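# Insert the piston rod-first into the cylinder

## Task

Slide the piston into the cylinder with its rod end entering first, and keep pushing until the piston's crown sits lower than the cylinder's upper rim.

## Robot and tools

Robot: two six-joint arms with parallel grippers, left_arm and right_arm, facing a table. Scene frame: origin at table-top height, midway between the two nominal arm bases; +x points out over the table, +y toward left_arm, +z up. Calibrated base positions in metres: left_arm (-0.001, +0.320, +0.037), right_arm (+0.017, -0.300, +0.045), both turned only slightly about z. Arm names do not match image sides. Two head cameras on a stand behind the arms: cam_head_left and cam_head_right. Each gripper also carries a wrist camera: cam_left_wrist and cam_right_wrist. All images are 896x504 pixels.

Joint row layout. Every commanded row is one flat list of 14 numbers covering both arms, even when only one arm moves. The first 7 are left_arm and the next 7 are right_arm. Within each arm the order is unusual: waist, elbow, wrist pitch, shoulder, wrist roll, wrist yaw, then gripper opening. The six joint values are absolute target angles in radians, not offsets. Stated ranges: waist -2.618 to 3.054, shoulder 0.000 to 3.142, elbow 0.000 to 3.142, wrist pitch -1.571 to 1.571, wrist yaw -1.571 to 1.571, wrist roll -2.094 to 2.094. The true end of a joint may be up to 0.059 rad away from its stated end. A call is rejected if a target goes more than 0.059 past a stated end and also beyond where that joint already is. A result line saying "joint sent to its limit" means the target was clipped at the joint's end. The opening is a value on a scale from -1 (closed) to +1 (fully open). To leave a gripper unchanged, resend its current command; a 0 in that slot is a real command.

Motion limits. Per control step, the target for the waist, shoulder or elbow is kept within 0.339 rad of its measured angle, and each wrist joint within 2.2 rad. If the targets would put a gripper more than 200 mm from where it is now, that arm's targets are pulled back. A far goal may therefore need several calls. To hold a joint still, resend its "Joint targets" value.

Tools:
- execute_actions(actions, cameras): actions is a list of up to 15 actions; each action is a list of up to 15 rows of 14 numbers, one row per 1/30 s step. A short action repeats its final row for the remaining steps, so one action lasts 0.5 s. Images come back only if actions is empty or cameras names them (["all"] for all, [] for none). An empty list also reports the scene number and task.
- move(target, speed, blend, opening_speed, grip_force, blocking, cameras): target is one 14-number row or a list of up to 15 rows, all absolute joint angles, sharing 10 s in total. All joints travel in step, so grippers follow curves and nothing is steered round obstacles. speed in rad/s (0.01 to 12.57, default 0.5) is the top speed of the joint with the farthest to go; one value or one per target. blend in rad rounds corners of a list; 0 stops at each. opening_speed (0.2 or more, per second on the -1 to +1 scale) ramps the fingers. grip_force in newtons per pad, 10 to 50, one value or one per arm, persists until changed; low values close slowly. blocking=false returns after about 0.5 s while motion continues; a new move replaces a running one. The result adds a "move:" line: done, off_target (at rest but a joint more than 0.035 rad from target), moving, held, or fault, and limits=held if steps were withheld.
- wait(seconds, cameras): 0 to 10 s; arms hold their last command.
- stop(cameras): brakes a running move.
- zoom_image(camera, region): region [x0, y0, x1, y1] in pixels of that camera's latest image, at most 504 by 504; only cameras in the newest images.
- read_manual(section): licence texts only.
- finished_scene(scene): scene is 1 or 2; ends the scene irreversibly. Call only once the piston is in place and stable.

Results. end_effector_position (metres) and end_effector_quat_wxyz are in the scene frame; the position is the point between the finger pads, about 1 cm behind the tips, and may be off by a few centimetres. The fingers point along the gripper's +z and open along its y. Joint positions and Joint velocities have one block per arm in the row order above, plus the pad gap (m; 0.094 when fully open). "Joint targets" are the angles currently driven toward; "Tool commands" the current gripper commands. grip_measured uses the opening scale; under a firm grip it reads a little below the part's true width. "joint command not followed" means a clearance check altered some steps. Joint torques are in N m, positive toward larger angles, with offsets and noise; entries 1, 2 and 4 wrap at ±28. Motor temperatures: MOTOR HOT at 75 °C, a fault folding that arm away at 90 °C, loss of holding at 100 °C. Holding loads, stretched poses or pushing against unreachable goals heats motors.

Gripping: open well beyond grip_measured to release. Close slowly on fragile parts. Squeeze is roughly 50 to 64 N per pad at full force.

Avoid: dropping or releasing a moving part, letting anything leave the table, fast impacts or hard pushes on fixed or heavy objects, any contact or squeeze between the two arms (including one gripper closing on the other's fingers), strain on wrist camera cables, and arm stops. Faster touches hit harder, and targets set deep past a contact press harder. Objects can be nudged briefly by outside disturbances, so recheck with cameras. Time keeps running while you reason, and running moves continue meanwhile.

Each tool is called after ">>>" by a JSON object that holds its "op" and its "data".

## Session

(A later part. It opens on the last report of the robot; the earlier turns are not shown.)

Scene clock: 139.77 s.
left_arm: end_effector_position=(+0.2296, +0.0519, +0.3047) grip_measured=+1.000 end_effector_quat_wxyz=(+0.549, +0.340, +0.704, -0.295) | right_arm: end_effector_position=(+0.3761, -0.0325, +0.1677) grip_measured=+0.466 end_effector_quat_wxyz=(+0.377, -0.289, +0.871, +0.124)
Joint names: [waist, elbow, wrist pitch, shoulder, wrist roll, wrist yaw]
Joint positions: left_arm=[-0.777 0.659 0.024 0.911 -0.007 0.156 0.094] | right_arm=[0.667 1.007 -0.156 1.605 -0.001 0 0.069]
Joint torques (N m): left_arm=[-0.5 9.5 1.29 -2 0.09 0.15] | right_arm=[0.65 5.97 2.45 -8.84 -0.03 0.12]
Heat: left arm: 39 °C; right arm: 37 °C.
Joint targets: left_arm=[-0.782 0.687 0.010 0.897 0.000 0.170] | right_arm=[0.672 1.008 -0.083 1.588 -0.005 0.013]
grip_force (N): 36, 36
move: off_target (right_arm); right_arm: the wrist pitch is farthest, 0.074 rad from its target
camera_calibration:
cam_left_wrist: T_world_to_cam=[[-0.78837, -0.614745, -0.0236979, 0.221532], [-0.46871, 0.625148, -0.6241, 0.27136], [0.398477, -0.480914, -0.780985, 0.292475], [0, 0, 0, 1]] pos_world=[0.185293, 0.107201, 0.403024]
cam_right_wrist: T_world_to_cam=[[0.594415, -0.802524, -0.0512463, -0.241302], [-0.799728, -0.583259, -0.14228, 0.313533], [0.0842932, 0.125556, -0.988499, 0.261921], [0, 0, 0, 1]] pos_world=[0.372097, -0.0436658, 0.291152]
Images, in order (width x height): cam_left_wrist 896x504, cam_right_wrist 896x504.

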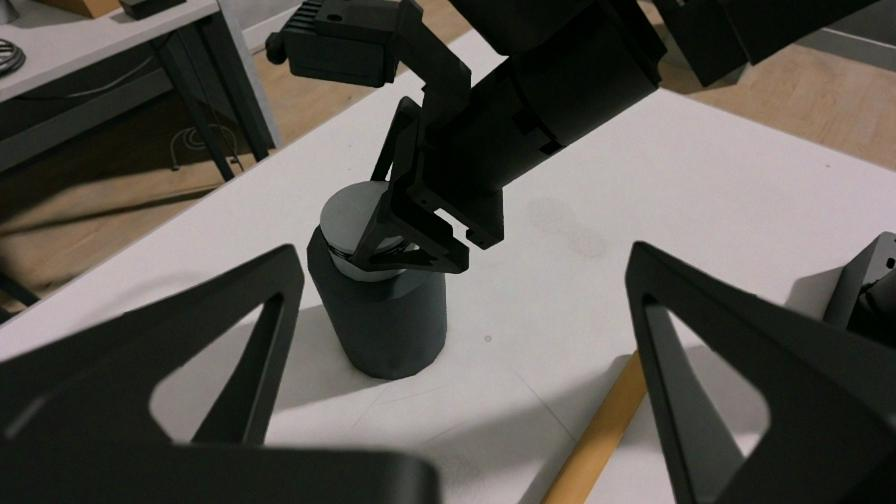

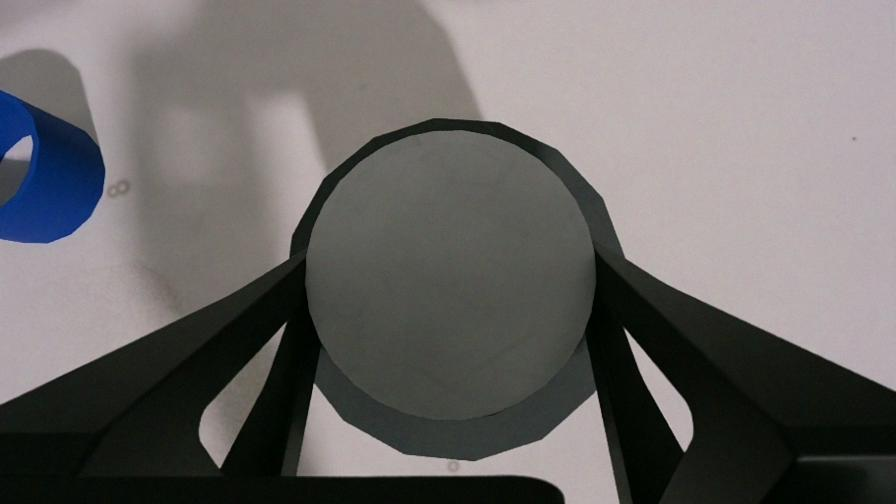

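>>> {"op": "move", "data": {"target": [-0.782, 0.687, 0.01, 0.897, 0, 0.17, 1, 0.672, 0.991, -0.06, 1.599, -0.005, 0.013, 0.2], "speed": 0.1, "cameras": ["cam_left_wrist", "cam_right_wrist"]}}

>>> {"op": "zoom_image", "data": {"camera": "cam_left_wrist", "region": [300, 180, 480, 310]}}

Scene clock: 146.93 s.
left_arm: end_effector_position=(+0.2296, +0.0519, +0.3047) grip_measured=+1.000 end_effector_quat_wxyz=(+0.549, +0.340, +0.704, -0.295) | right_arm: end_effector_position=(+0.3759, -0.0326, +0.1652) grip_measured=+0.466 end_effector_quat_wxyz=(+0.381, -0.288, +0.870, +0.126)
Joint names: [waist, elbow, wrist pitch, shoulder, wrist roll, wrist yaw]
Joint positions: left_arm=[-0.777 0.659 0.024 0.911 -0.007 0.156 0.094] | right_arm=[0.667 0.991 -0.132 1.605 -0.001 0 0.069]
Joint torques (N m): left_arm=[-0.49 9.5 1.29 -1.99 0.09 0.16] | right_arm=[0.57 5.86 2.42 -7.76 -0.03 0.16]
Heat: left arm: 39 °C; right arm: 37 °C.
Joint targets: left_arm=[-0.782 0.687 0.010 0.897 0.000 0.170] | right_arm=[0.672 0.991 -0.060 1.599 -0.005 0.013]
grip_force (N): 36, 36
move: off_target (right_arm); right_arm: the wrist pitch is farthest, 0.072 rad from its target
camera_calibration:
cam_left_wrist: T_world_to_cam=[[-0.78837, -0.614745, -0.0236979, 0.221532], [-0.46871, 0.625148, -0.6241, 0.27136], [0.398477, -0.480914, -0.780985, 0.292475], [0, 0, 0, 1]] pos_world=[0.185293, 0.107201, 0.403024]
cam_right_wrist: T_world_to_cam=[[0.594709, -0.802307, -0.0512316, -0.241566], [-0.798843, -0.582572, -0.149863, 0.313897], [0.0903903, 0.130051, -0.987378, 0.257131], [0, 0, 0, 1]] pos_world=[0.371174, -0.0443825, 0.288551]
Images, in order (width x height): cam_left_wrist 896x504, cam_right_wrist 896x504.

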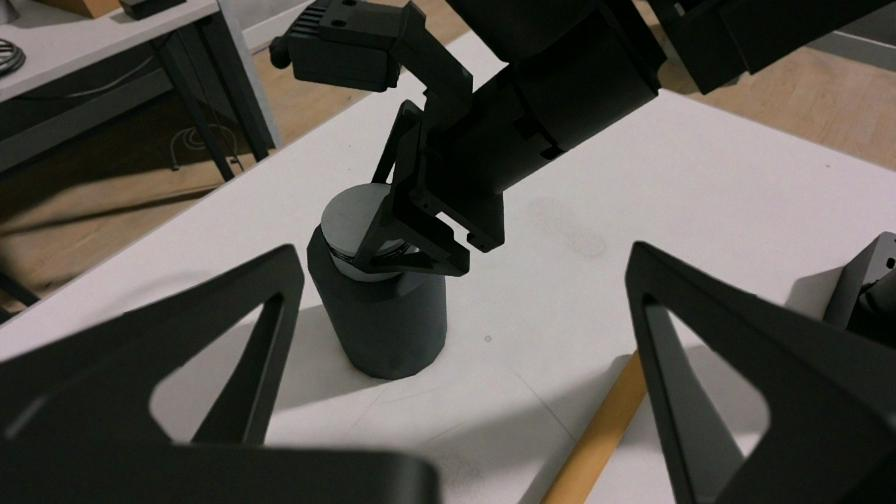

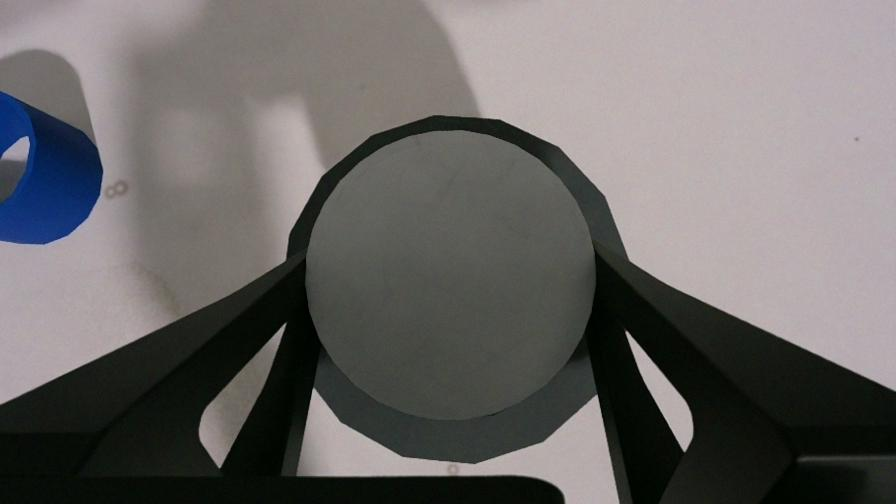

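Scaled by 2.800 from the camera's 896x504 image, which has a finer 1280x720 frame.

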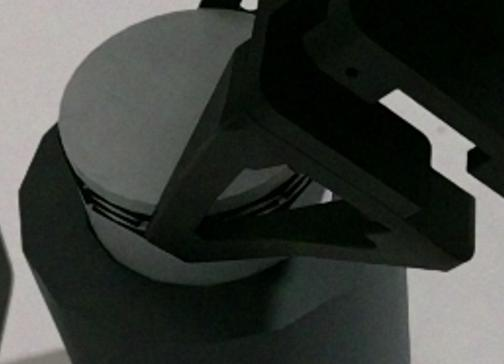

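>>> {"op": "move", "data": {"target": [[-0.782, 0.687, 0.01, 0.897, 0, 0.17, 1, 0.672, 0.991, -0.06, 1.605, -0.005, 0.013, 0.476], [-0.782, 0.687, 0.01, 0.897, 0, 0.17, 1, 0.672, 0.991, -0.06, 1.605, -0.005, 0.013, 0.482]], "speed": 0.1, "cameras": ["cam_right_wrist", "cam_left_wrist"]}}

Scene clock: 149.73 s.
left_arm: end_effector_position=(+0.2296, +0.0519, +0.3047) grip_measured=+1.000 end_effector_quat_wxyz=(+0.549, +0.340, +0.704, -0.295) | right_arm: end_effector_position=(+0.3761, -0.0325, +0.1630) grip_measured=+0.485 end_effector_quat_wxyz=(+0.379, -0.288, +0.871, +0.125)
Joint names: [waist, elbow, wrist pitch, shoulder, wrist roll, wrist yaw]
Joint positions: left_arm=[-0.777 0.659 0.024 0.911 -0.007 0.156 0.094] | right_arm=[0.667 0.991 -0.131 1.61 -0.001 0 0.07]
Joint torques (N m): left_arm=[-0.49 9.5 1.29 -2 0.09 0.16] | right_arm=[0.58 5.81 2.43 -7.76 -0.04 0.13]
Heat: left arm: 39 °C; right arm: 37 °C.
Joint targets: left_arm=[-0.782 0.687 0.010 0.897 0.000 0.170] | right_arm=[0.672 0.991 -0.060 1.605 -0.005 0.013]
grip_force (N): 36, 36
move: off_target (right_arm); target 2's new numbers were sent with right_arm's wrist pitch 0.071 rad from that target; right_arm: the wrist pitch is farthest, 0.071 rad from its target
camera_calibration:
cam_left_wrist: T_world_to_cam=[[-0.78837, -0.614745, -0.0236979, 0.221532], [-0.46871, 0.625148, -0.6241, 0.27136], [0.398477, -0.480914, -0.780985, 0.292475], [0, 0, 0, 1]] pos_world=[0.185293, 0.107201, 0.403024]
cam_right_wrist: T_world_to_cam=[[0.594492, -0.802465, -0.0512708, -0.24155], [-0.799415, -0.58295, -0.145275, 0.313237], [0.0866895, 0.127351, -0.988062, 0.25629], [0, 0, 0, 1]] pos_world=[0.371788, -0.0438725, 0.286352]
Images, in order (width x height): cam_left_wrist 896x504, cam_right_wrist 896x504.

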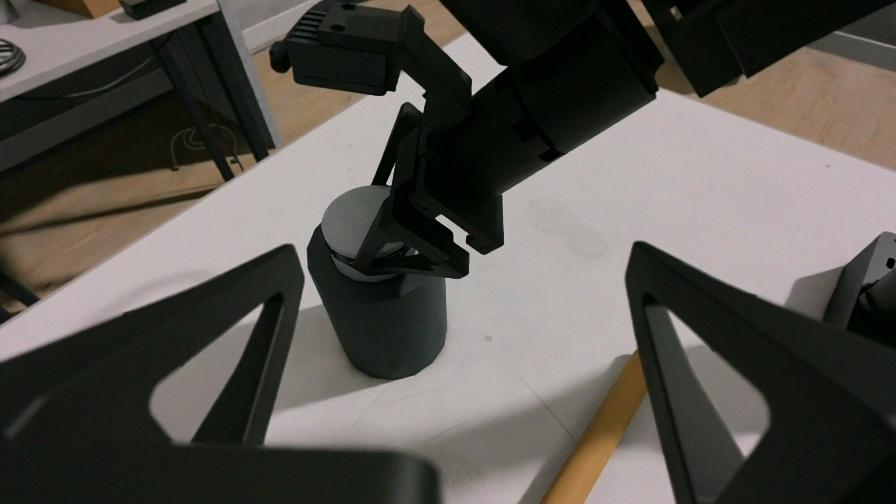

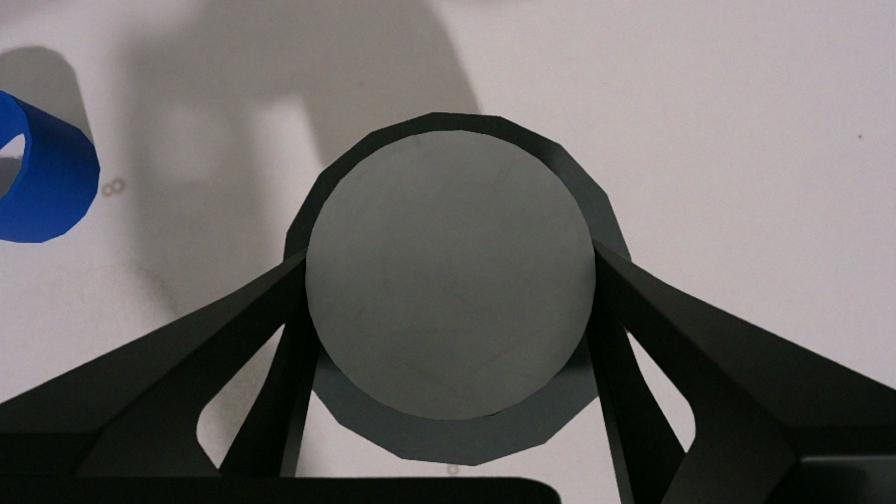

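>>> {"op": "move", "data": {"target": [[-0.782, 0.687, 0.01, 0.897, 0, 0.17, 1, 0.672, 0.991, -0.06, 1.608, -0.005, 0.013, 0.486], [-0.782, 0.687, 0.01, 0.897, 0, 0.17, 1, 0.672, 0.991, -0.06, 1.608, -0.005, 0.013, 0.490]], "speed": 0.1, "cameras": ["cam_right_wrist", "cam_left_wrist"]}}

Scene clock: 151.67 s.
left_arm: end_effector_position=(+0.2296, +0.0519, +0.3047) grip_measured=+1.000 end_effector_quat_wxyz=(+0.549, +0.340, +0.704, -0.295) | right_arm: end_effector_position=(+0.3835, -0.0271, +0.1733) grip_measured=+0.490 end_effector_quat_wxyz=(+0.403, -0.285, +0.860, +0.133)
Joint names: [waist, elbow, wrist pitch, shoulder, wrist roll, wrist yaw]
Joint positions: left_arm=[-0.777 0.659 0.024 0.911 -0.007 0.156 0.094] | right_arm=[0.667 0.991 -0.076 1.61 -0.001 0.001 0.07]
Joint torques (N m): left_arm=[-0.5 9.5 1.28 -1.99 0.08 0.16] | right_arm=[0.69 5.91 1.84 -7.62 -0.02 0.13]
Heat: left arm: 39 °C; right arm: 37 °C.
Joint targets: left_arm=[-0.782 0.687 0.010 0.897 0.000 0.170] | right_arm=[0.672 0.991 -0.060 1.608 -0.005 0.013]
grip_force (N): 36, 36
move: done; target 2's new numbers were sent with right_arm's wrist pitch 0.071 rad from that target
camera_calibration:
cam_left_wrist: T_world_to_cam=[[-0.78837, -0.614745, -0.0236979, 0.221532], [-0.46871, 0.625148, -0.6241, 0.27136], [0.398477, -0.480914, -0.780985, 0.292475], [0, 0, 0, 1]] pos_world=[0.185293, 0.107201, 0.403024]
cam_right_wrist: T_world_to_cam=[[0.596536, -0.800964, -0.0510069, -0.24188], [-0.791935, -0.57711, -0.199456, 0.330471], [0.13032, 0.159377, -0.978578, 0.247671], [0, 0, 0, 1]] pos_world=[0.373726, -0.0424917, 0.295942]
Images, in order (width x height): cam_left_wrist 896x504, cam_right_wrist 896x504.

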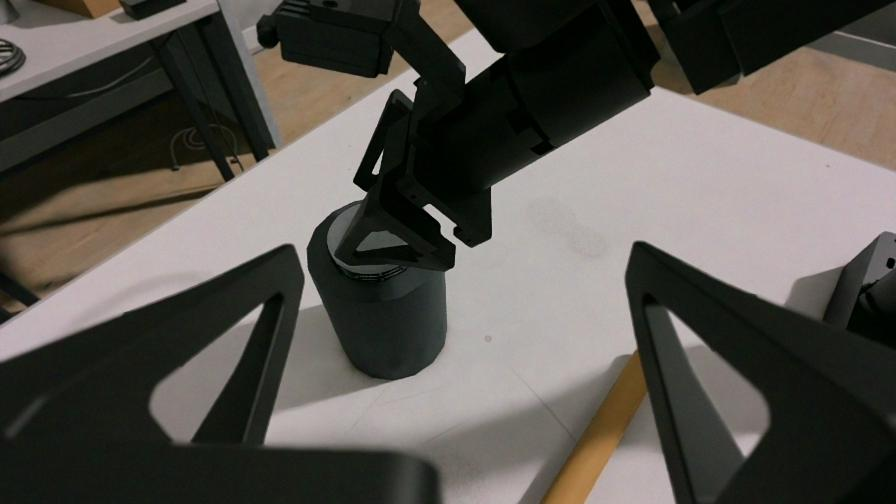

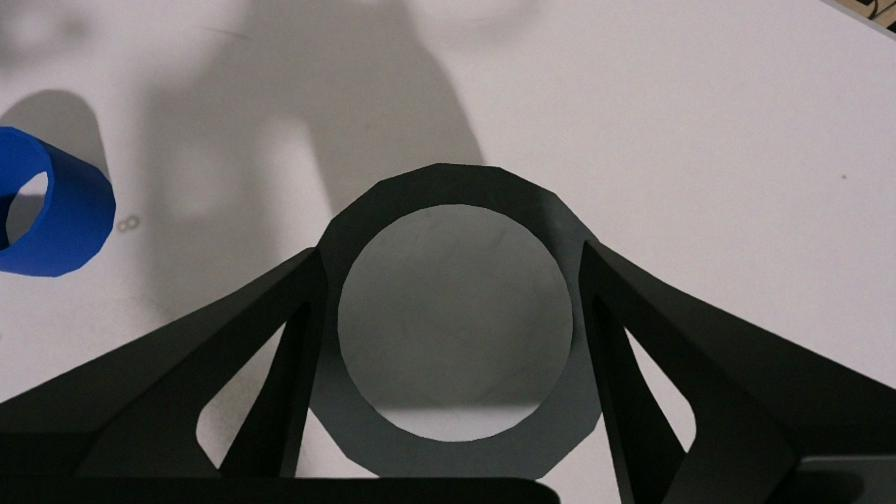

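>>> {"op": "zoom_image", "data": {"camera": "cam_left_wrist", "region": [300, 180, 460, 310]}}

>>> {"op": "zoom_image", "data": {"camera": "cam_right_wrist", "region": [300, 150, 620, 490]}}

Scaled by 3.150 from the camera's 896x504 image, which has a finer 1280x720 frame.

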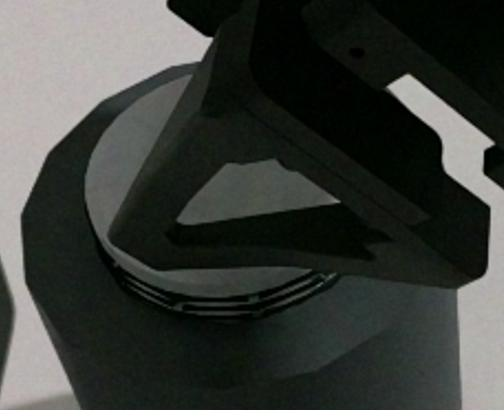

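Scaled by 1.482 from the camera's 896x504 image, which has a finer 1280x720 frame.

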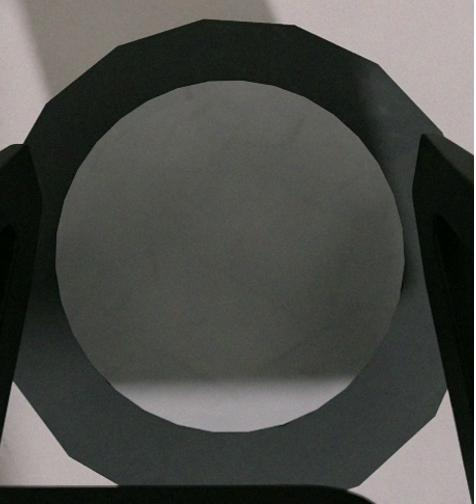

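>>> {"op": "move", "data": {"target": [[-0.782, 0.687, 0.01, 0.897, 0, 0.17, 1, 0.668, 0.991, -0.06, 1.53, -0.005, 0.013, 0.62], [-0.782, 0.687, 0.01, 0.897, 0, 0.17, 1, 0.668, 1.73, -0.986, 1.922, -0.005, 0.005, -0.95]], "speed": [0.3, 0.6], "blend": [0.02, 0], "grip_force": 50, "cameras": ["cam_right_wrist", "cam_left_wrist", "cam_head_left"]}}

>>> {"op": "zoom_image", "data": {"camera": "cam_left_wrist", "region": [290, 160, 470, 310]}}

>>> {"op": "zoom_image", "data": {"camera": "cam_right_wrist", "region": [300, 200, 620, 490]}}

Scene clock: 163.30 s.
left_arm: end_effector_position=(+0.2296, +0.0519, +0.3047) grip_measured=+1.000 end_effector_quat_wxyz=(+0.549, +0.340, +0.704, -0.295) | right_arm: end_effector_position=(+0.3785, -0.0308, +0.1865) grip_measured=-0.948 end_effector_quat_wxyz=(+0.177, -0.310, +0.932, +0.058)
Joint names: [waist, elbow, wrist pitch, shoulder, wrist roll, wrist yaw]
Joint positions: left_arm=[-0.777 0.659 0.024 0.911 -0.007 0.156 0.094] | right_arm=[0.667 1.695 -0.984 1.908 -0.003 0.001 0.002]
Joint torques (N m): left_arm=[-0.51 9.51 1.29 -2 0.08 0.15] | right_arm=[0.2 8.29 0.89 -8.69 -0.02 0.04]
Heat: left arm: 39 °C; right arm: 36 °C.
Joint targets: left_arm=[-0.782 0.687 0.010 0.897 0.000 0.170] | right_arm=[0.668 1.730 -0.986 1.922 -0.005 0.005]
move: done
camera_calibration:
cam_left_wrist: T_world_to_cam=[[-0.78837, -0.614745, -0.0236979, 0.221532], [-0.46871, 0.625148, -0.6241, 0.27136], [0.398477, -0.480914, -0.780985, 0.292475], [0, 0, 0, 1]] pos_world=[0.185293, 0.107201, 0.403024]
cam_right_wrist: T_world_to_cam=[[0.577939, -0.814844, -0.044905, -0.235674], [-0.771565, -0.563511, 0.2952, 0.227473], [-0.265846, -0.13596, -0.95438, 0.398129], [0, 0, 0, 1]] pos_world=[0.417557, -0.00972424, 0.302233]
Images, in order (width x height): cam_head_left 896x504, cam_left_wrist 896x504, cam_right_wrist 896x504.

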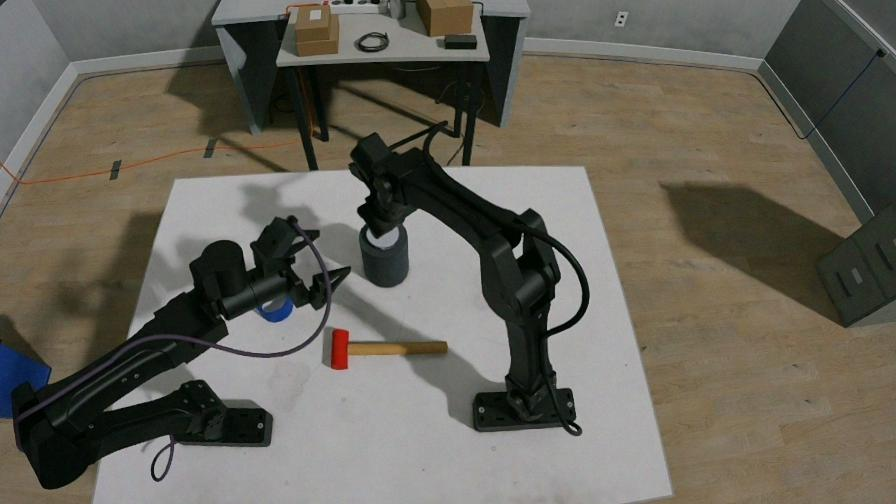

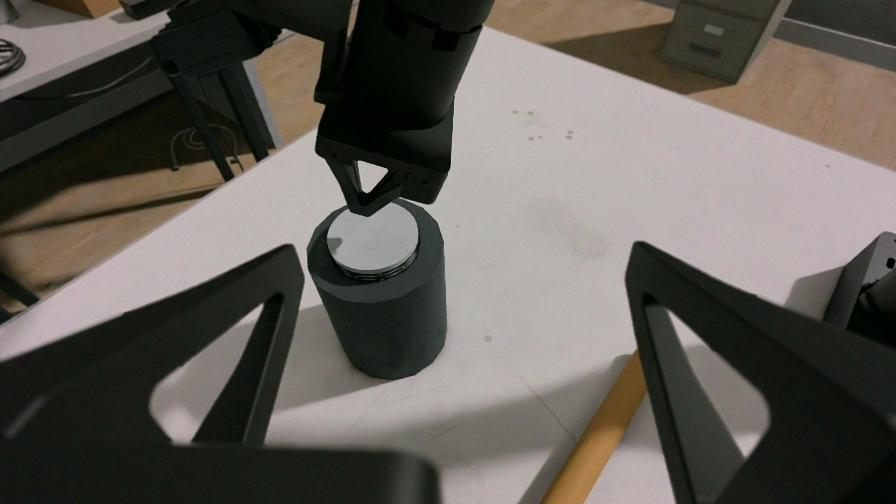

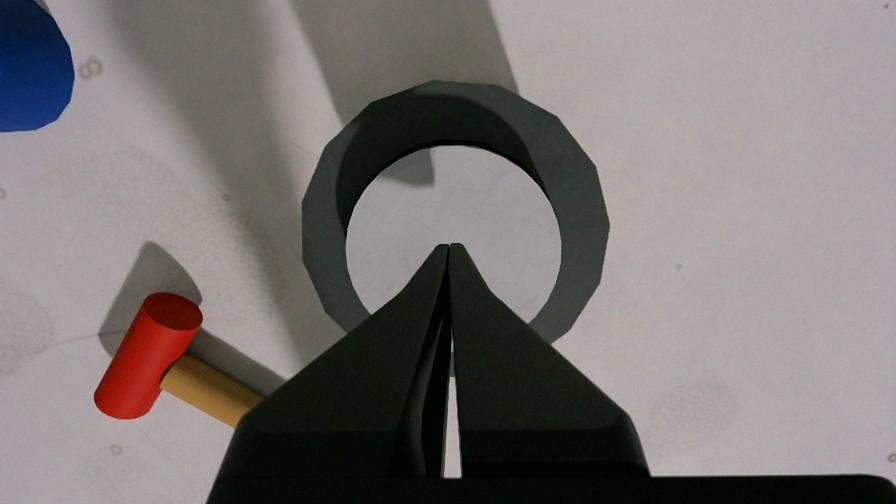

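Scaled by 2.800 from the camera's 896x504 image, which has a finer 1280x720 frame.

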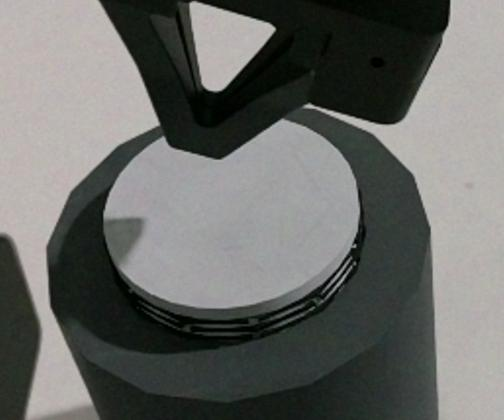

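Scaled by 1.575 from the camera's 896x504 image, which has a finer 1280x720 frame.

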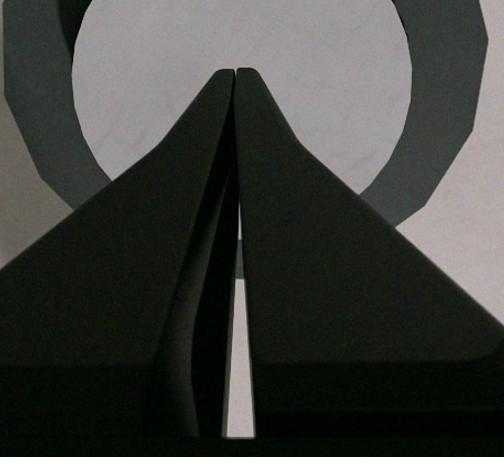

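>>> {"op": "move", "data": {"target": [-0.782, 0.687, 0.01, 0.897, 0, 0.17, 1, 0.668, 1.630, -0.90, 1.922, -0.005, 0.005, -0.95], "speed": 0.2, "cameras": ["cam_left_wrist"]}}

>>> {"op": "zoom_image", "data": {"camera": "cam_left_wrist", "region": [290, 160, 470, 310]}}

Scene clock: 166.03 s.
left_arm: end_effector_position=(+0.2296, +0.0519, +0.3047) grip_measured=+1.000 end_effector_quat_wxyz=(+0.549, +0.340, +0.704, -0.295) | right_arm: end_effector_position=(+0.3812, -0.0288, +0.1729) grip_measured=-0.948 end_effector_quat_wxyz=(+0.182, -0.309, +0.931, +0.060)
Joint names: [waist, elbow, wrist pitch, shoulder, wrist roll, wrist yaw]
Joint positions: left_arm=[-0.777 0.659 0.024 0.911 -0.007 0.156 0.094] | right_arm=[0.667 1.641 -0.915 1.911 -0.003 0.001 0.002]
Joint torques (N m): left_arm=[-0.49 9.51 1.29 -1.99 0.08 0.15] | right_arm=[0.2 4.86 1.11 -8.92 0.01 0.05]
Heat: left arm: 39 °C; right arm: 36 °C.
Joint targets: left_arm=[-0.782 0.687 0.010 0.897 0.000 0.170] | right_arm=[0.668 1.630 -0.900 1.922 -0.005 0.005]
move: done
camera_calibration:
cam_left_wrist: T_world_to_cam=[[-0.78837, -0.614745, -0.0236979, 0.221532], [-0.46871, 0.625148, -0.6241, 0.27136], [0.398477, -0.480914, -0.780985, 0.292475], [0, 0, 0, 1]] pos_world=[0.185293, 0.107201, 0.403024]
Images, in order (width x height): cam_left_wrist 896x504.

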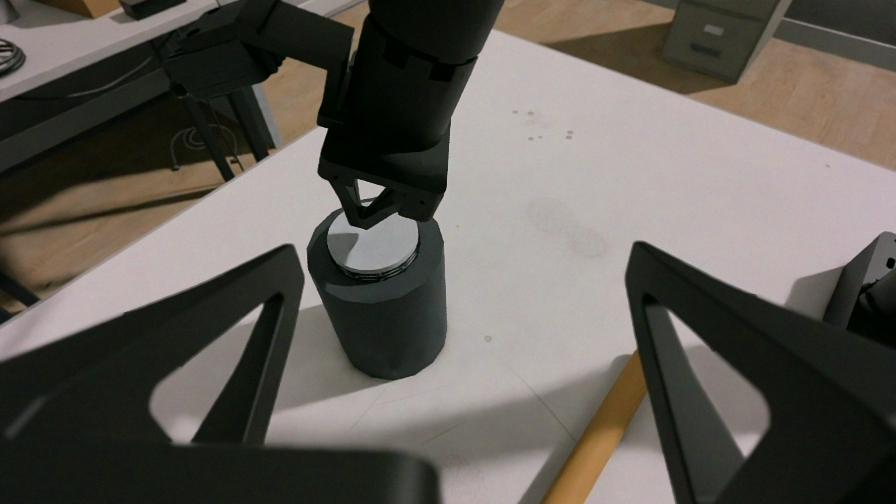

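Scaled by 2.800 from the camera's 896x504 image, which has a finer 1280x720 frame.

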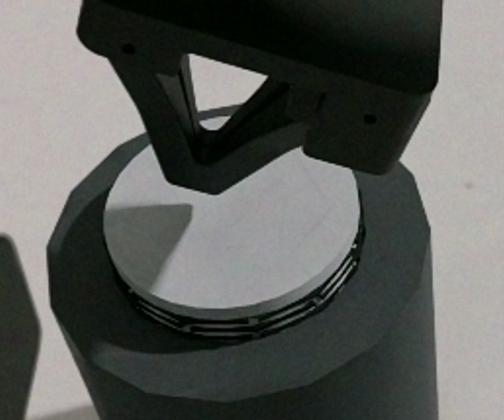

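>>> {"op": "move", "data": {"target": [-0.782, 0.687, 0.01, 0.897, 0, 0.17, 1, 0.668, 1.555, -0.838, 1.922, -0.005, 0.005, -0.95], "speed": 0.08, "cameras": ["cam_left_wrist", "cam_right_wrist"]}}

>>> {"op": "zoom_image", "data": {"camera": "cam_left_wrist", "region": [290, 160, 470, 310]}}

Scene clock: 168.67 s.
left_arm: end_effector_position=(+0.2296, +0.0519, +0.3047) grip_measured=+1.000 end_effector_quat_wxyz=(+0.549, +0.340, +0.704, -0.295) | right_arm: end_effector_position=(+0.3873, -0.0243, +0.1640) grip_measured=-0.948 end_effector_quat_wxyz=(+0.200, -0.308, +0.928, +0.065)
Joint names: [waist, elbow, wrist pitch, shoulder, wrist roll, wrist yaw]
Joint positions: left_arm=[-0.777 0.659 0.024 0.911 -0.007 0.156 0.094] | right_arm=[0.667 1.59 -0.828 1.909 -0.003 0.001 0.002]
Joint torques (N m): left_arm=[-0.49 9.51 1.29 -1.98 0.08 0.16] | right_arm=[0.2 3.23 0.89 -8.88 -0.01 0.05]
Heat: left arm: 39 °C; right arm: 36 °C.
Joint targets: left_arm=[-0.782 0.687 0.010 0.897 0.000 0.170] | right_arm=[0.668 1.555 -0.838 1.922 -0.005 0.005]
move: done
camera_calibration:
cam_left_wrist: T_world_to_cam=[[-0.78837, -0.614745, -0.0236979, 0.221532], [-0.46871, 0.625148, -0.6241, 0.27136], [0.398477, -0.480914, -0.780985, 0.292475], [0, 0, 0, 1]] pos_world=[0.185293, 0.107201, 0.403024]
cam_right_wrist: T_world_to_cam=[[0.579751, -0.813497, -0.0459439, -0.236993], [-0.782094, -0.571413, 0.248629, 0.25606], [-0.228512, -0.108211, -0.967508, 0.368322], [0, 0, 0, 1]] pos_world=[0.421826, -0.00662141, 0.281802]
Images, in order (width x height): cam_left_wrist 896x504, cam_right_wrist 896x504.

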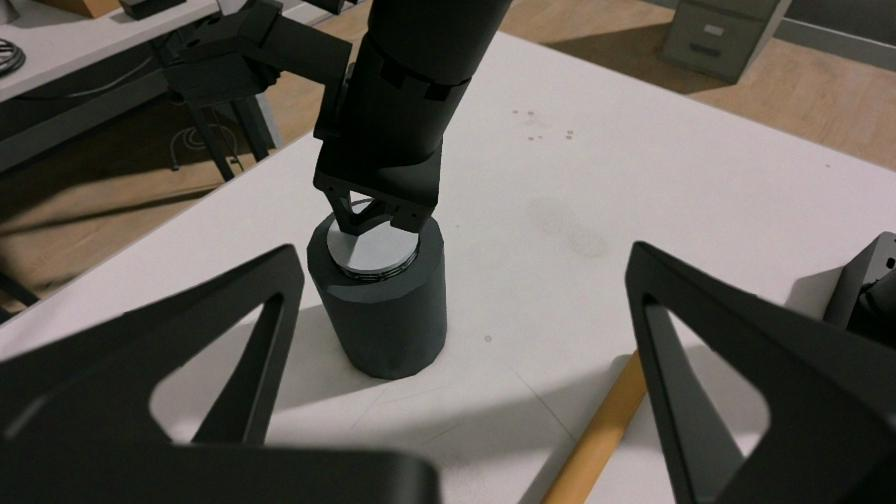

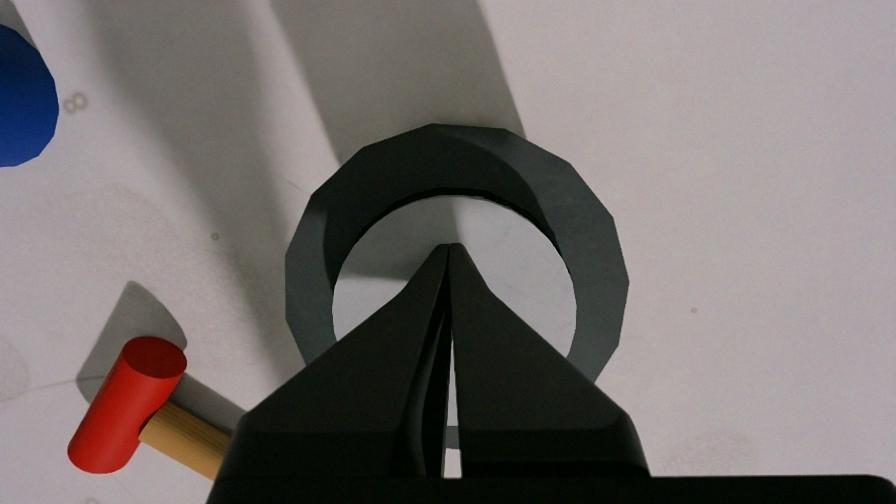

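Scaled by 2.800 from the camera's 896x504 image, which has a finer 1280x720 frame.

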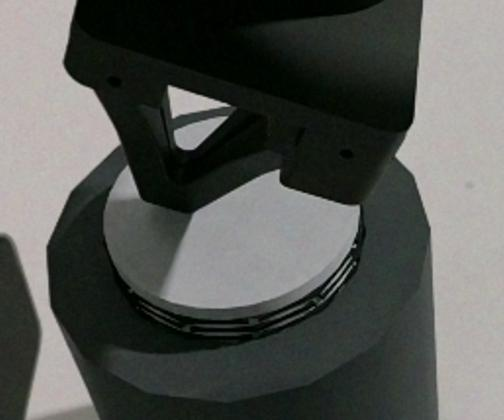

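>>> {"op": "move", "data": {"target": [[-0.782, 0.687, 0.01, 0.897, 0, 0.17, 1, 0.668, 1.690, -0.946, 1.925, -0.005, 0.005, -0.95], [-0.782, 0.687, 0.01, 0.897, 0, 0.17, 1, 0.668, 1.600, -0.90, 1.940, -0.005, 0.005, -0.95]], "speed": [0.2, 0.1], "cameras": ["cam_left_wrist"]}}

>>> {"op": "zoom_image", "data": {"camera": "cam_left_wrist", "region": [290, 160, 470, 310]}}

Scene clock: 174.20 s.
left_arm: end_effector_position=(+0.2296, +0.0519, +0.3047) grip_measured=+1.000 end_effector_quat_wxyz=(+0.549, +0.340, +0.704, -0.295) | right_arm: end_effector_position=(+0.3802, -0.0296, +0.1646) grip_measured=-0.948 end_effector_quat_wxyz=(+0.175, -0.310, +0.933, +0.057)
Joint names: [waist, elbow, wrist pitch, shoulder, wrist roll, wrist yaw]
Joint positions: left_arm=[-0.777 0.659 0.024 0.911 -0.007 0.156 0.094] | right_arm=[0.667 1.627 -0.907 1.92 -0.003 0.001 0.002]
Joint torques (N m): left_arm=[-0.5 9.5 1.29 -1.99 0.08 0.15] | right_arm=[0.21 3.71 0.95 -8.24 -0.02 0.02]
Heat: left arm: 40 °C; right arm: 35 °C.
Joint targets: left_arm=[-0.782 0.687 0.010 0.897 0.000 0.170] | right_arm=[0.668 1.600 -0.900 1.940 -0.005 0.005]
move: done
camera_calibration:
cam_left_wrist: T_world_to_cam=[[-0.78837, -0.614745, -0.0236979, 0.221532], [-0.46871, 0.625148, -0.6241, 0.27136], [0.398477, -0.480914, -0.780985, 0.292475], [0, 0, 0, 1]] pos_world=[0.185293, 0.107201, 0.403024]
Images, in order (width x height): cam_left_wrist 896x504.

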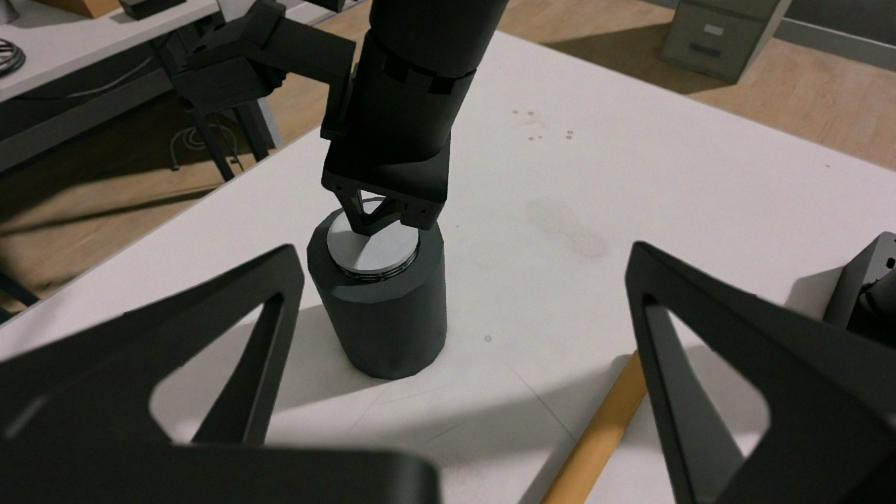

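Scaled by 2.800 from the camera's 896x504 image, which has a finer 1280x720 frame.

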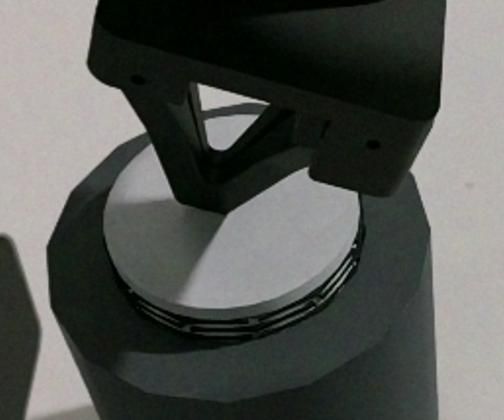

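>>> {"op": "move", "data": {"target": [-0.782, 0.687, 0.01, 0.897, 0, 0.17, 1, 0.668, 1.545, -0.87, 1.968, -0.005, 0.005, -0.95], "speed": 0.1, "cameras": ["cam_left_wrist"]}}

>>> {"op": "zoom_image", "data": {"camera": "cam_left_wrist", "region": [290, 160, 470, 310]}}

Scene clock: 176.77 s.
left_arm: end_effector_position=(+0.2296, +0.0519, +0.3047) grip_measured=+1.000 end_effector_quat_wxyz=(+0.549, +0.340, +0.704, -0.295) | right_arm: end_effector_position=(+0.3860, -0.0252, +0.1627) grip_measured=-0.948 end_effector_quat_wxyz=(+0.194, -0.309, +0.929, +0.063)
Joint names: [waist, elbow, wrist pitch, shoulder, wrist roll, wrist yaw]
Joint positions: left_arm=[-0.777 0.659 0.024 0.911 -0.007 0.156 0.094] | right_arm=[0.667 1.597 -0.843 1.915 -0.003 0.001 0.002]
Joint torques (N m): left_arm=[-0.5 9.51 1.29 -1.99 0.09 0.16] | right_arm=[0.28 2.02 0.66 -5.29 -0.01 0.05]
Heat: left arm: 40 °C; right arm: 35 °C.
Joint targets: left_arm=[-0.782 0.687 0.010 0.897 0.000 0.170] | right_arm=[0.668 1.545 -0.870 1.968 -0.005 0.005]
move: off_target (right_arm); right_arm: the shoulder is farthest, 0.053 rad from its target
camera_calibration:
cam_left_wrist: T_world_to_cam=[[-0.78837, -0.614745, -0.0236979, 0.221532], [-0.46871, 0.625148, -0.6241, 0.27136], [0.398477, -0.480914, -0.780985, 0.292475], [0, 0, 0, 1]] pos_world=[0.185293, 0.107201, 0.403024]
Images, in order (width x height): cam_left_wrist 896x504.

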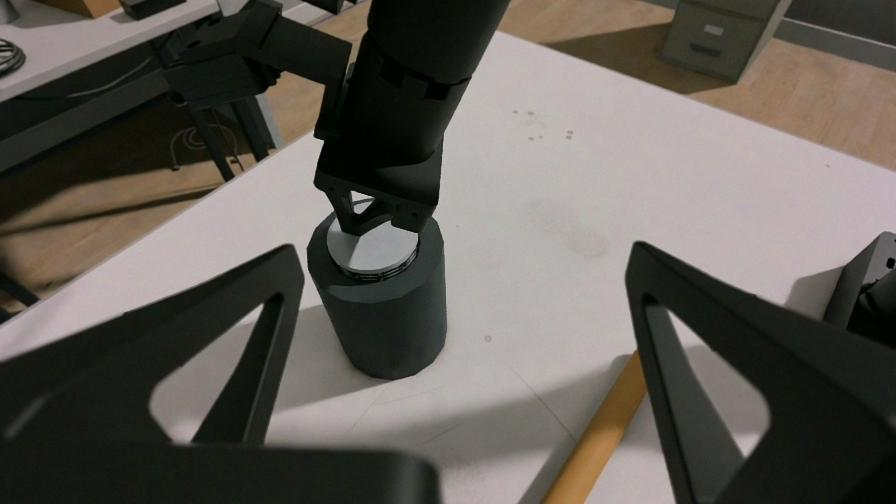

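Scaled by 2.800 from the camera's 896x504 image, which has a finer 1280x720 frame.

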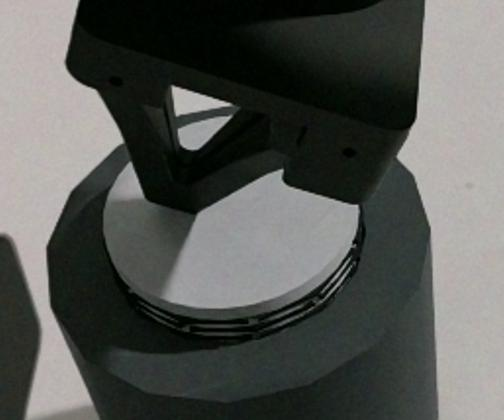

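>>> {"op": "move", "data": {"target": [[-0.782, 0.687, 0.01, 0.897, 0, 0.17, 1, 0.668, 1.65, -0.90, 1.89, -0.005, 0.005, -0.95], [-0.782, 0.687, 0.01, 0.897, 0, 0.17, 1, 0.668, 2.325, -1.515, 2.286, -0.005, 0.005, -0.95]], "speed": [0.3, 0.6], "blend": [0.02, 0], "cameras": ["cam_left_wrist", "cam_right_wrist"]}}

>>> {"op": "zoom_image", "data": {"camera": "cam_left_wrist", "region": [290, 160, 470, 310]}}

>>> {"op": "zoom_image", "data": {"camera": "cam_right_wrist", "region": [250, 60, 650, 400]}}

Scene clock: 183.27 s.
left_arm: end_effector_position=(+0.2296, +0.0519, +0.3047) grip_measured=+1.000 end_effector_quat_wxyz=(+0.549, +0.340, +0.704, -0.295) | right_arm: end_effector_position=(+0.3811, -0.0289, +0.1815) grip_measured=-0.948 end_effector_quat_wxyz=(+0.040, -0.315, +0.948, +0.013)
Joint names: [waist, elbow, wrist pitch, shoulder, wrist roll, wrist yaw]
Joint positions: left_arm=[-0.777 0.659 0.024 0.911 -0.007 0.156 0.094] | right_arm=[0.667 2.293 -1.511 2.27 -0.003 0.001 0.002]
Joint torques (N m): left_arm=[-0.49 9.5 1.29 -2 0.08 0.15] | right_arm=[0.14 7.45 0.3 -10.78 -0.02 0.04]
Heat: left arm: 40 °C; right arm: 34 °C.
Joint targets: left_arm=[-0.782 0.687 0.010 0.897 0.000 0.170] | right_arm=[0.668 2.325 -1.515 2.286 -0.005 0.005]
move: done
camera_calibration:
cam_left_wrist: T_world_to_cam=[[-0.78837, -0.614745, -0.0236979, 0.221532], [-0.46871, 0.625148, -0.6241, 0.27136], [0.398477, -0.480914, -0.780985, 0.292475], [0, 0, 0, 1]] pos_world=[0.185293, 0.107201, 0.403024]
cam_right_wrist: T_world_to_cam=[[0.568658, -0.82175, -0.0367948, -0.234007], [-0.670904, -0.489224, 0.557269, 0.148238], [-0.475937, -0.29221, -0.829516, 0.447226], [0, 0, 0, 1]] pos_world=[0.445375, 0.0109102, 0.279762]
Images, in order (width x height): cam_left_wrist 896x504, cam_right_wrist 896x504.

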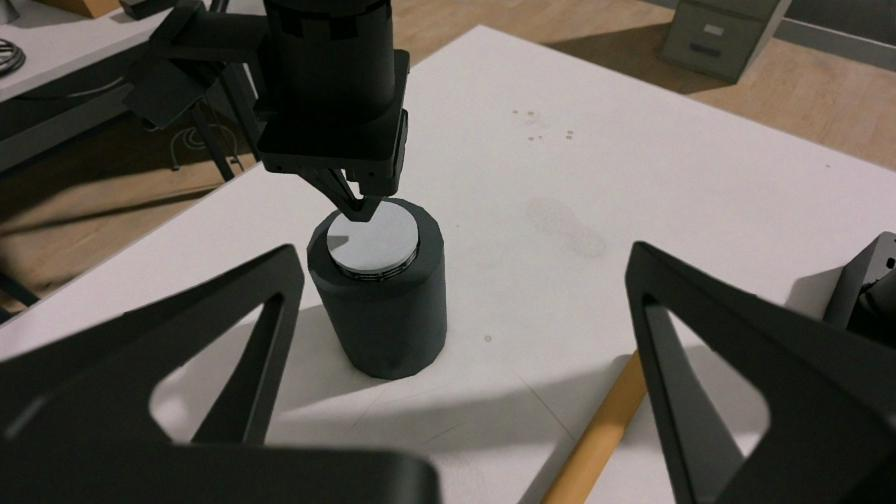

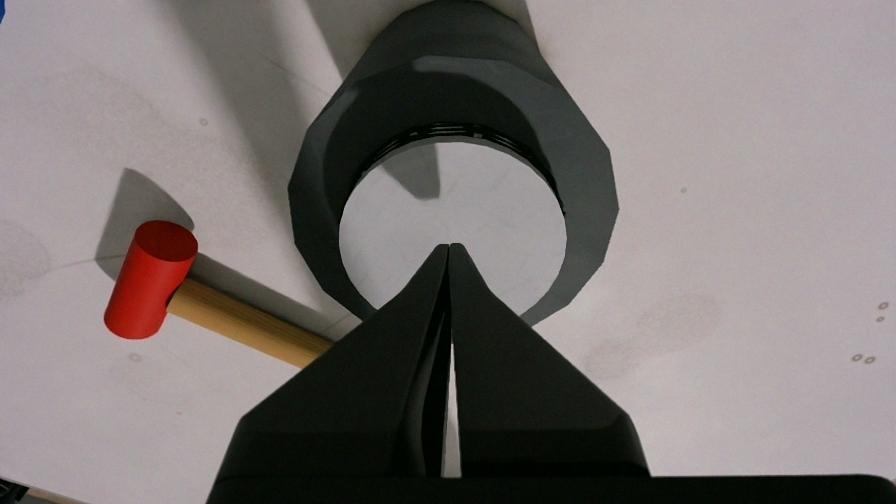

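Scaled by 2.800 from the camera's 896x504 image, which has a finer 1280x720 frame.

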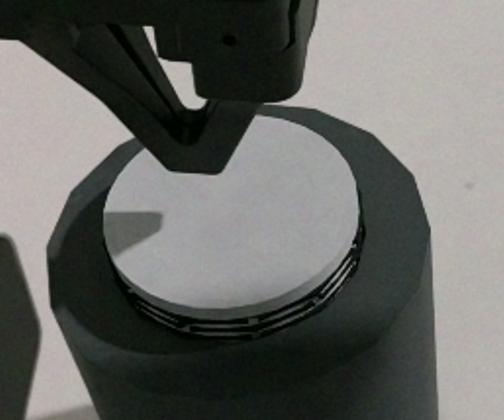

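Scaled by 1.260 from the camera's 896x504 image, which has a finer 1280x720 frame.

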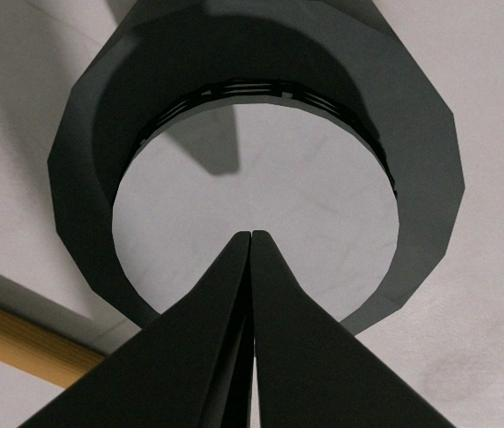

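>>> {"op": "move", "data": {"target": [[-0.782, 0.687, 0.01, 0.897, 0, 0.17, 1, 0.668, 2.210, -1.450, 2.275, -0.005, 0.005, -0.95], [-0.782, 0.687, 0.01, 0.897, 0, 0.17, 1, 0.668, 2.160, -1.44, 2.305, -0.005, 0.005, -0.95]], "speed": [0.12, 0.06], "blend": [0.01, 0], "cameras": ["cam_left_wrist", "cam_right_wrist"]}}

>>> {"op": "zoom_image", "data": {"camera": "cam_left_wrist", "region": [290, 160, 470, 310]}}

Scene clock: 186.57 s.
left_arm: end_effector_position=(+0.2296, +0.0519, +0.3047) grip_measured=+1.000 end_effector_quat_wxyz=(+0.549, +0.340, +0.704, -0.295) | right_arm: end_effector_position=(+0.3789, -0.0305, +0.1635) grip_measured=-0.948 end_effector_quat_wxyz=(+0.029, -0.315, +0.949, +0.009)
Joint names: [waist, elbow, wrist pitch, shoulder, wrist roll, wrist yaw]
Joint positions: left_arm=[-0.777 0.659 0.024 0.911 -0.007 0.156 0.094] | right_arm=[0.667 2.208 -1.455 2.262 -0.003 0.001 0.002]
Joint torques (N m): left_arm=[-0.5 9.5 1.29 -1.98 0.08 0.16] | right_arm=[0.17 1.66 0.52 -8.34 0 0.06]
Heat: left arm: 40 °C; right arm: 34 °C.
Joint targets: left_arm=[-0.782 0.687 0.010 0.897 0.000 0.170] | right_arm=[0.668 2.160 -1.440 2.305 -0.005 0.005]
move: off_target (right_arm); right_arm: the elbow is farthest, 0.048 rad from its target
camera_calibration:
cam_left_wrist: T_world_to_cam=[[-0.78837, -0.614745, -0.0236979, 0.221532], [-0.46871, 0.625148, -0.6241, 0.27136], [0.398477, -0.480914, -0.780985, 0.292475], [0, 0, 0, 1]] pos_world=[0.185293, 0.107201, 0.403024]
cam_right_wrist: T_world_to_cam=[[0.567979, -0.822252, -0.036072, -0.234649], [-0.661222, -0.481966, 0.574886, 0.149683], [-0.490087, -0.302672, -0.817438, 0.433948], [0, 0, 0, 1]] pos_world=[0.444922, 0.0105449, 0.26021]
Images, in order (width x height): cam_left_wrist 896x504, cam_right_wrist 896x504.

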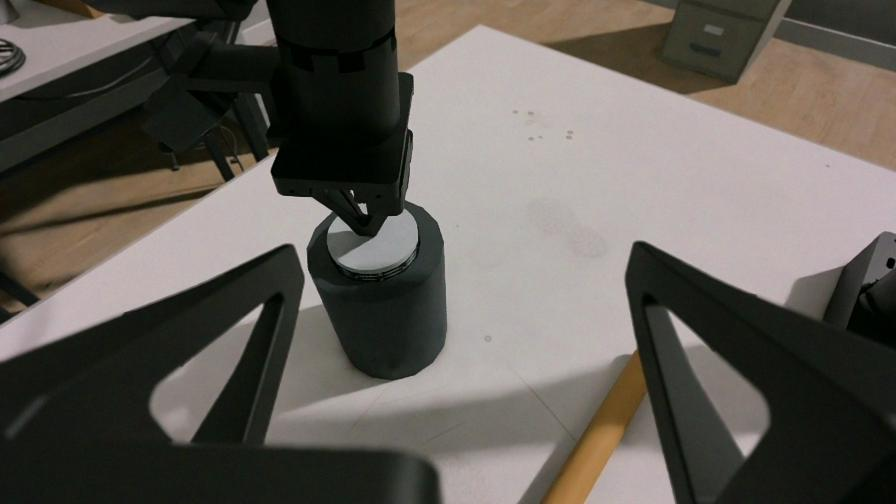

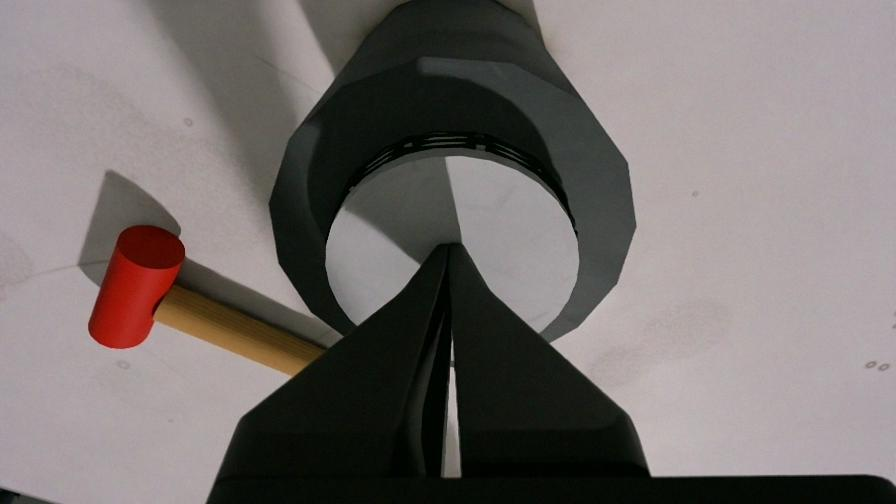

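Scaled by 2.800 from the camera's 896x504 image, which has a finer 1280x720 frame.

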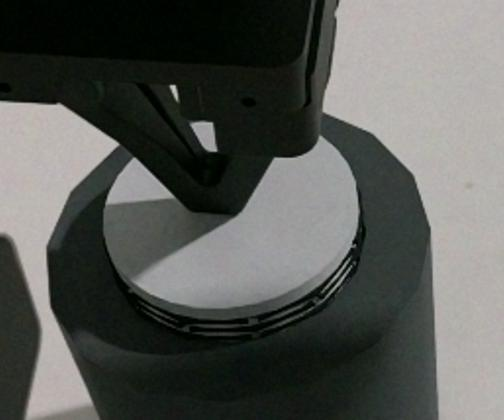

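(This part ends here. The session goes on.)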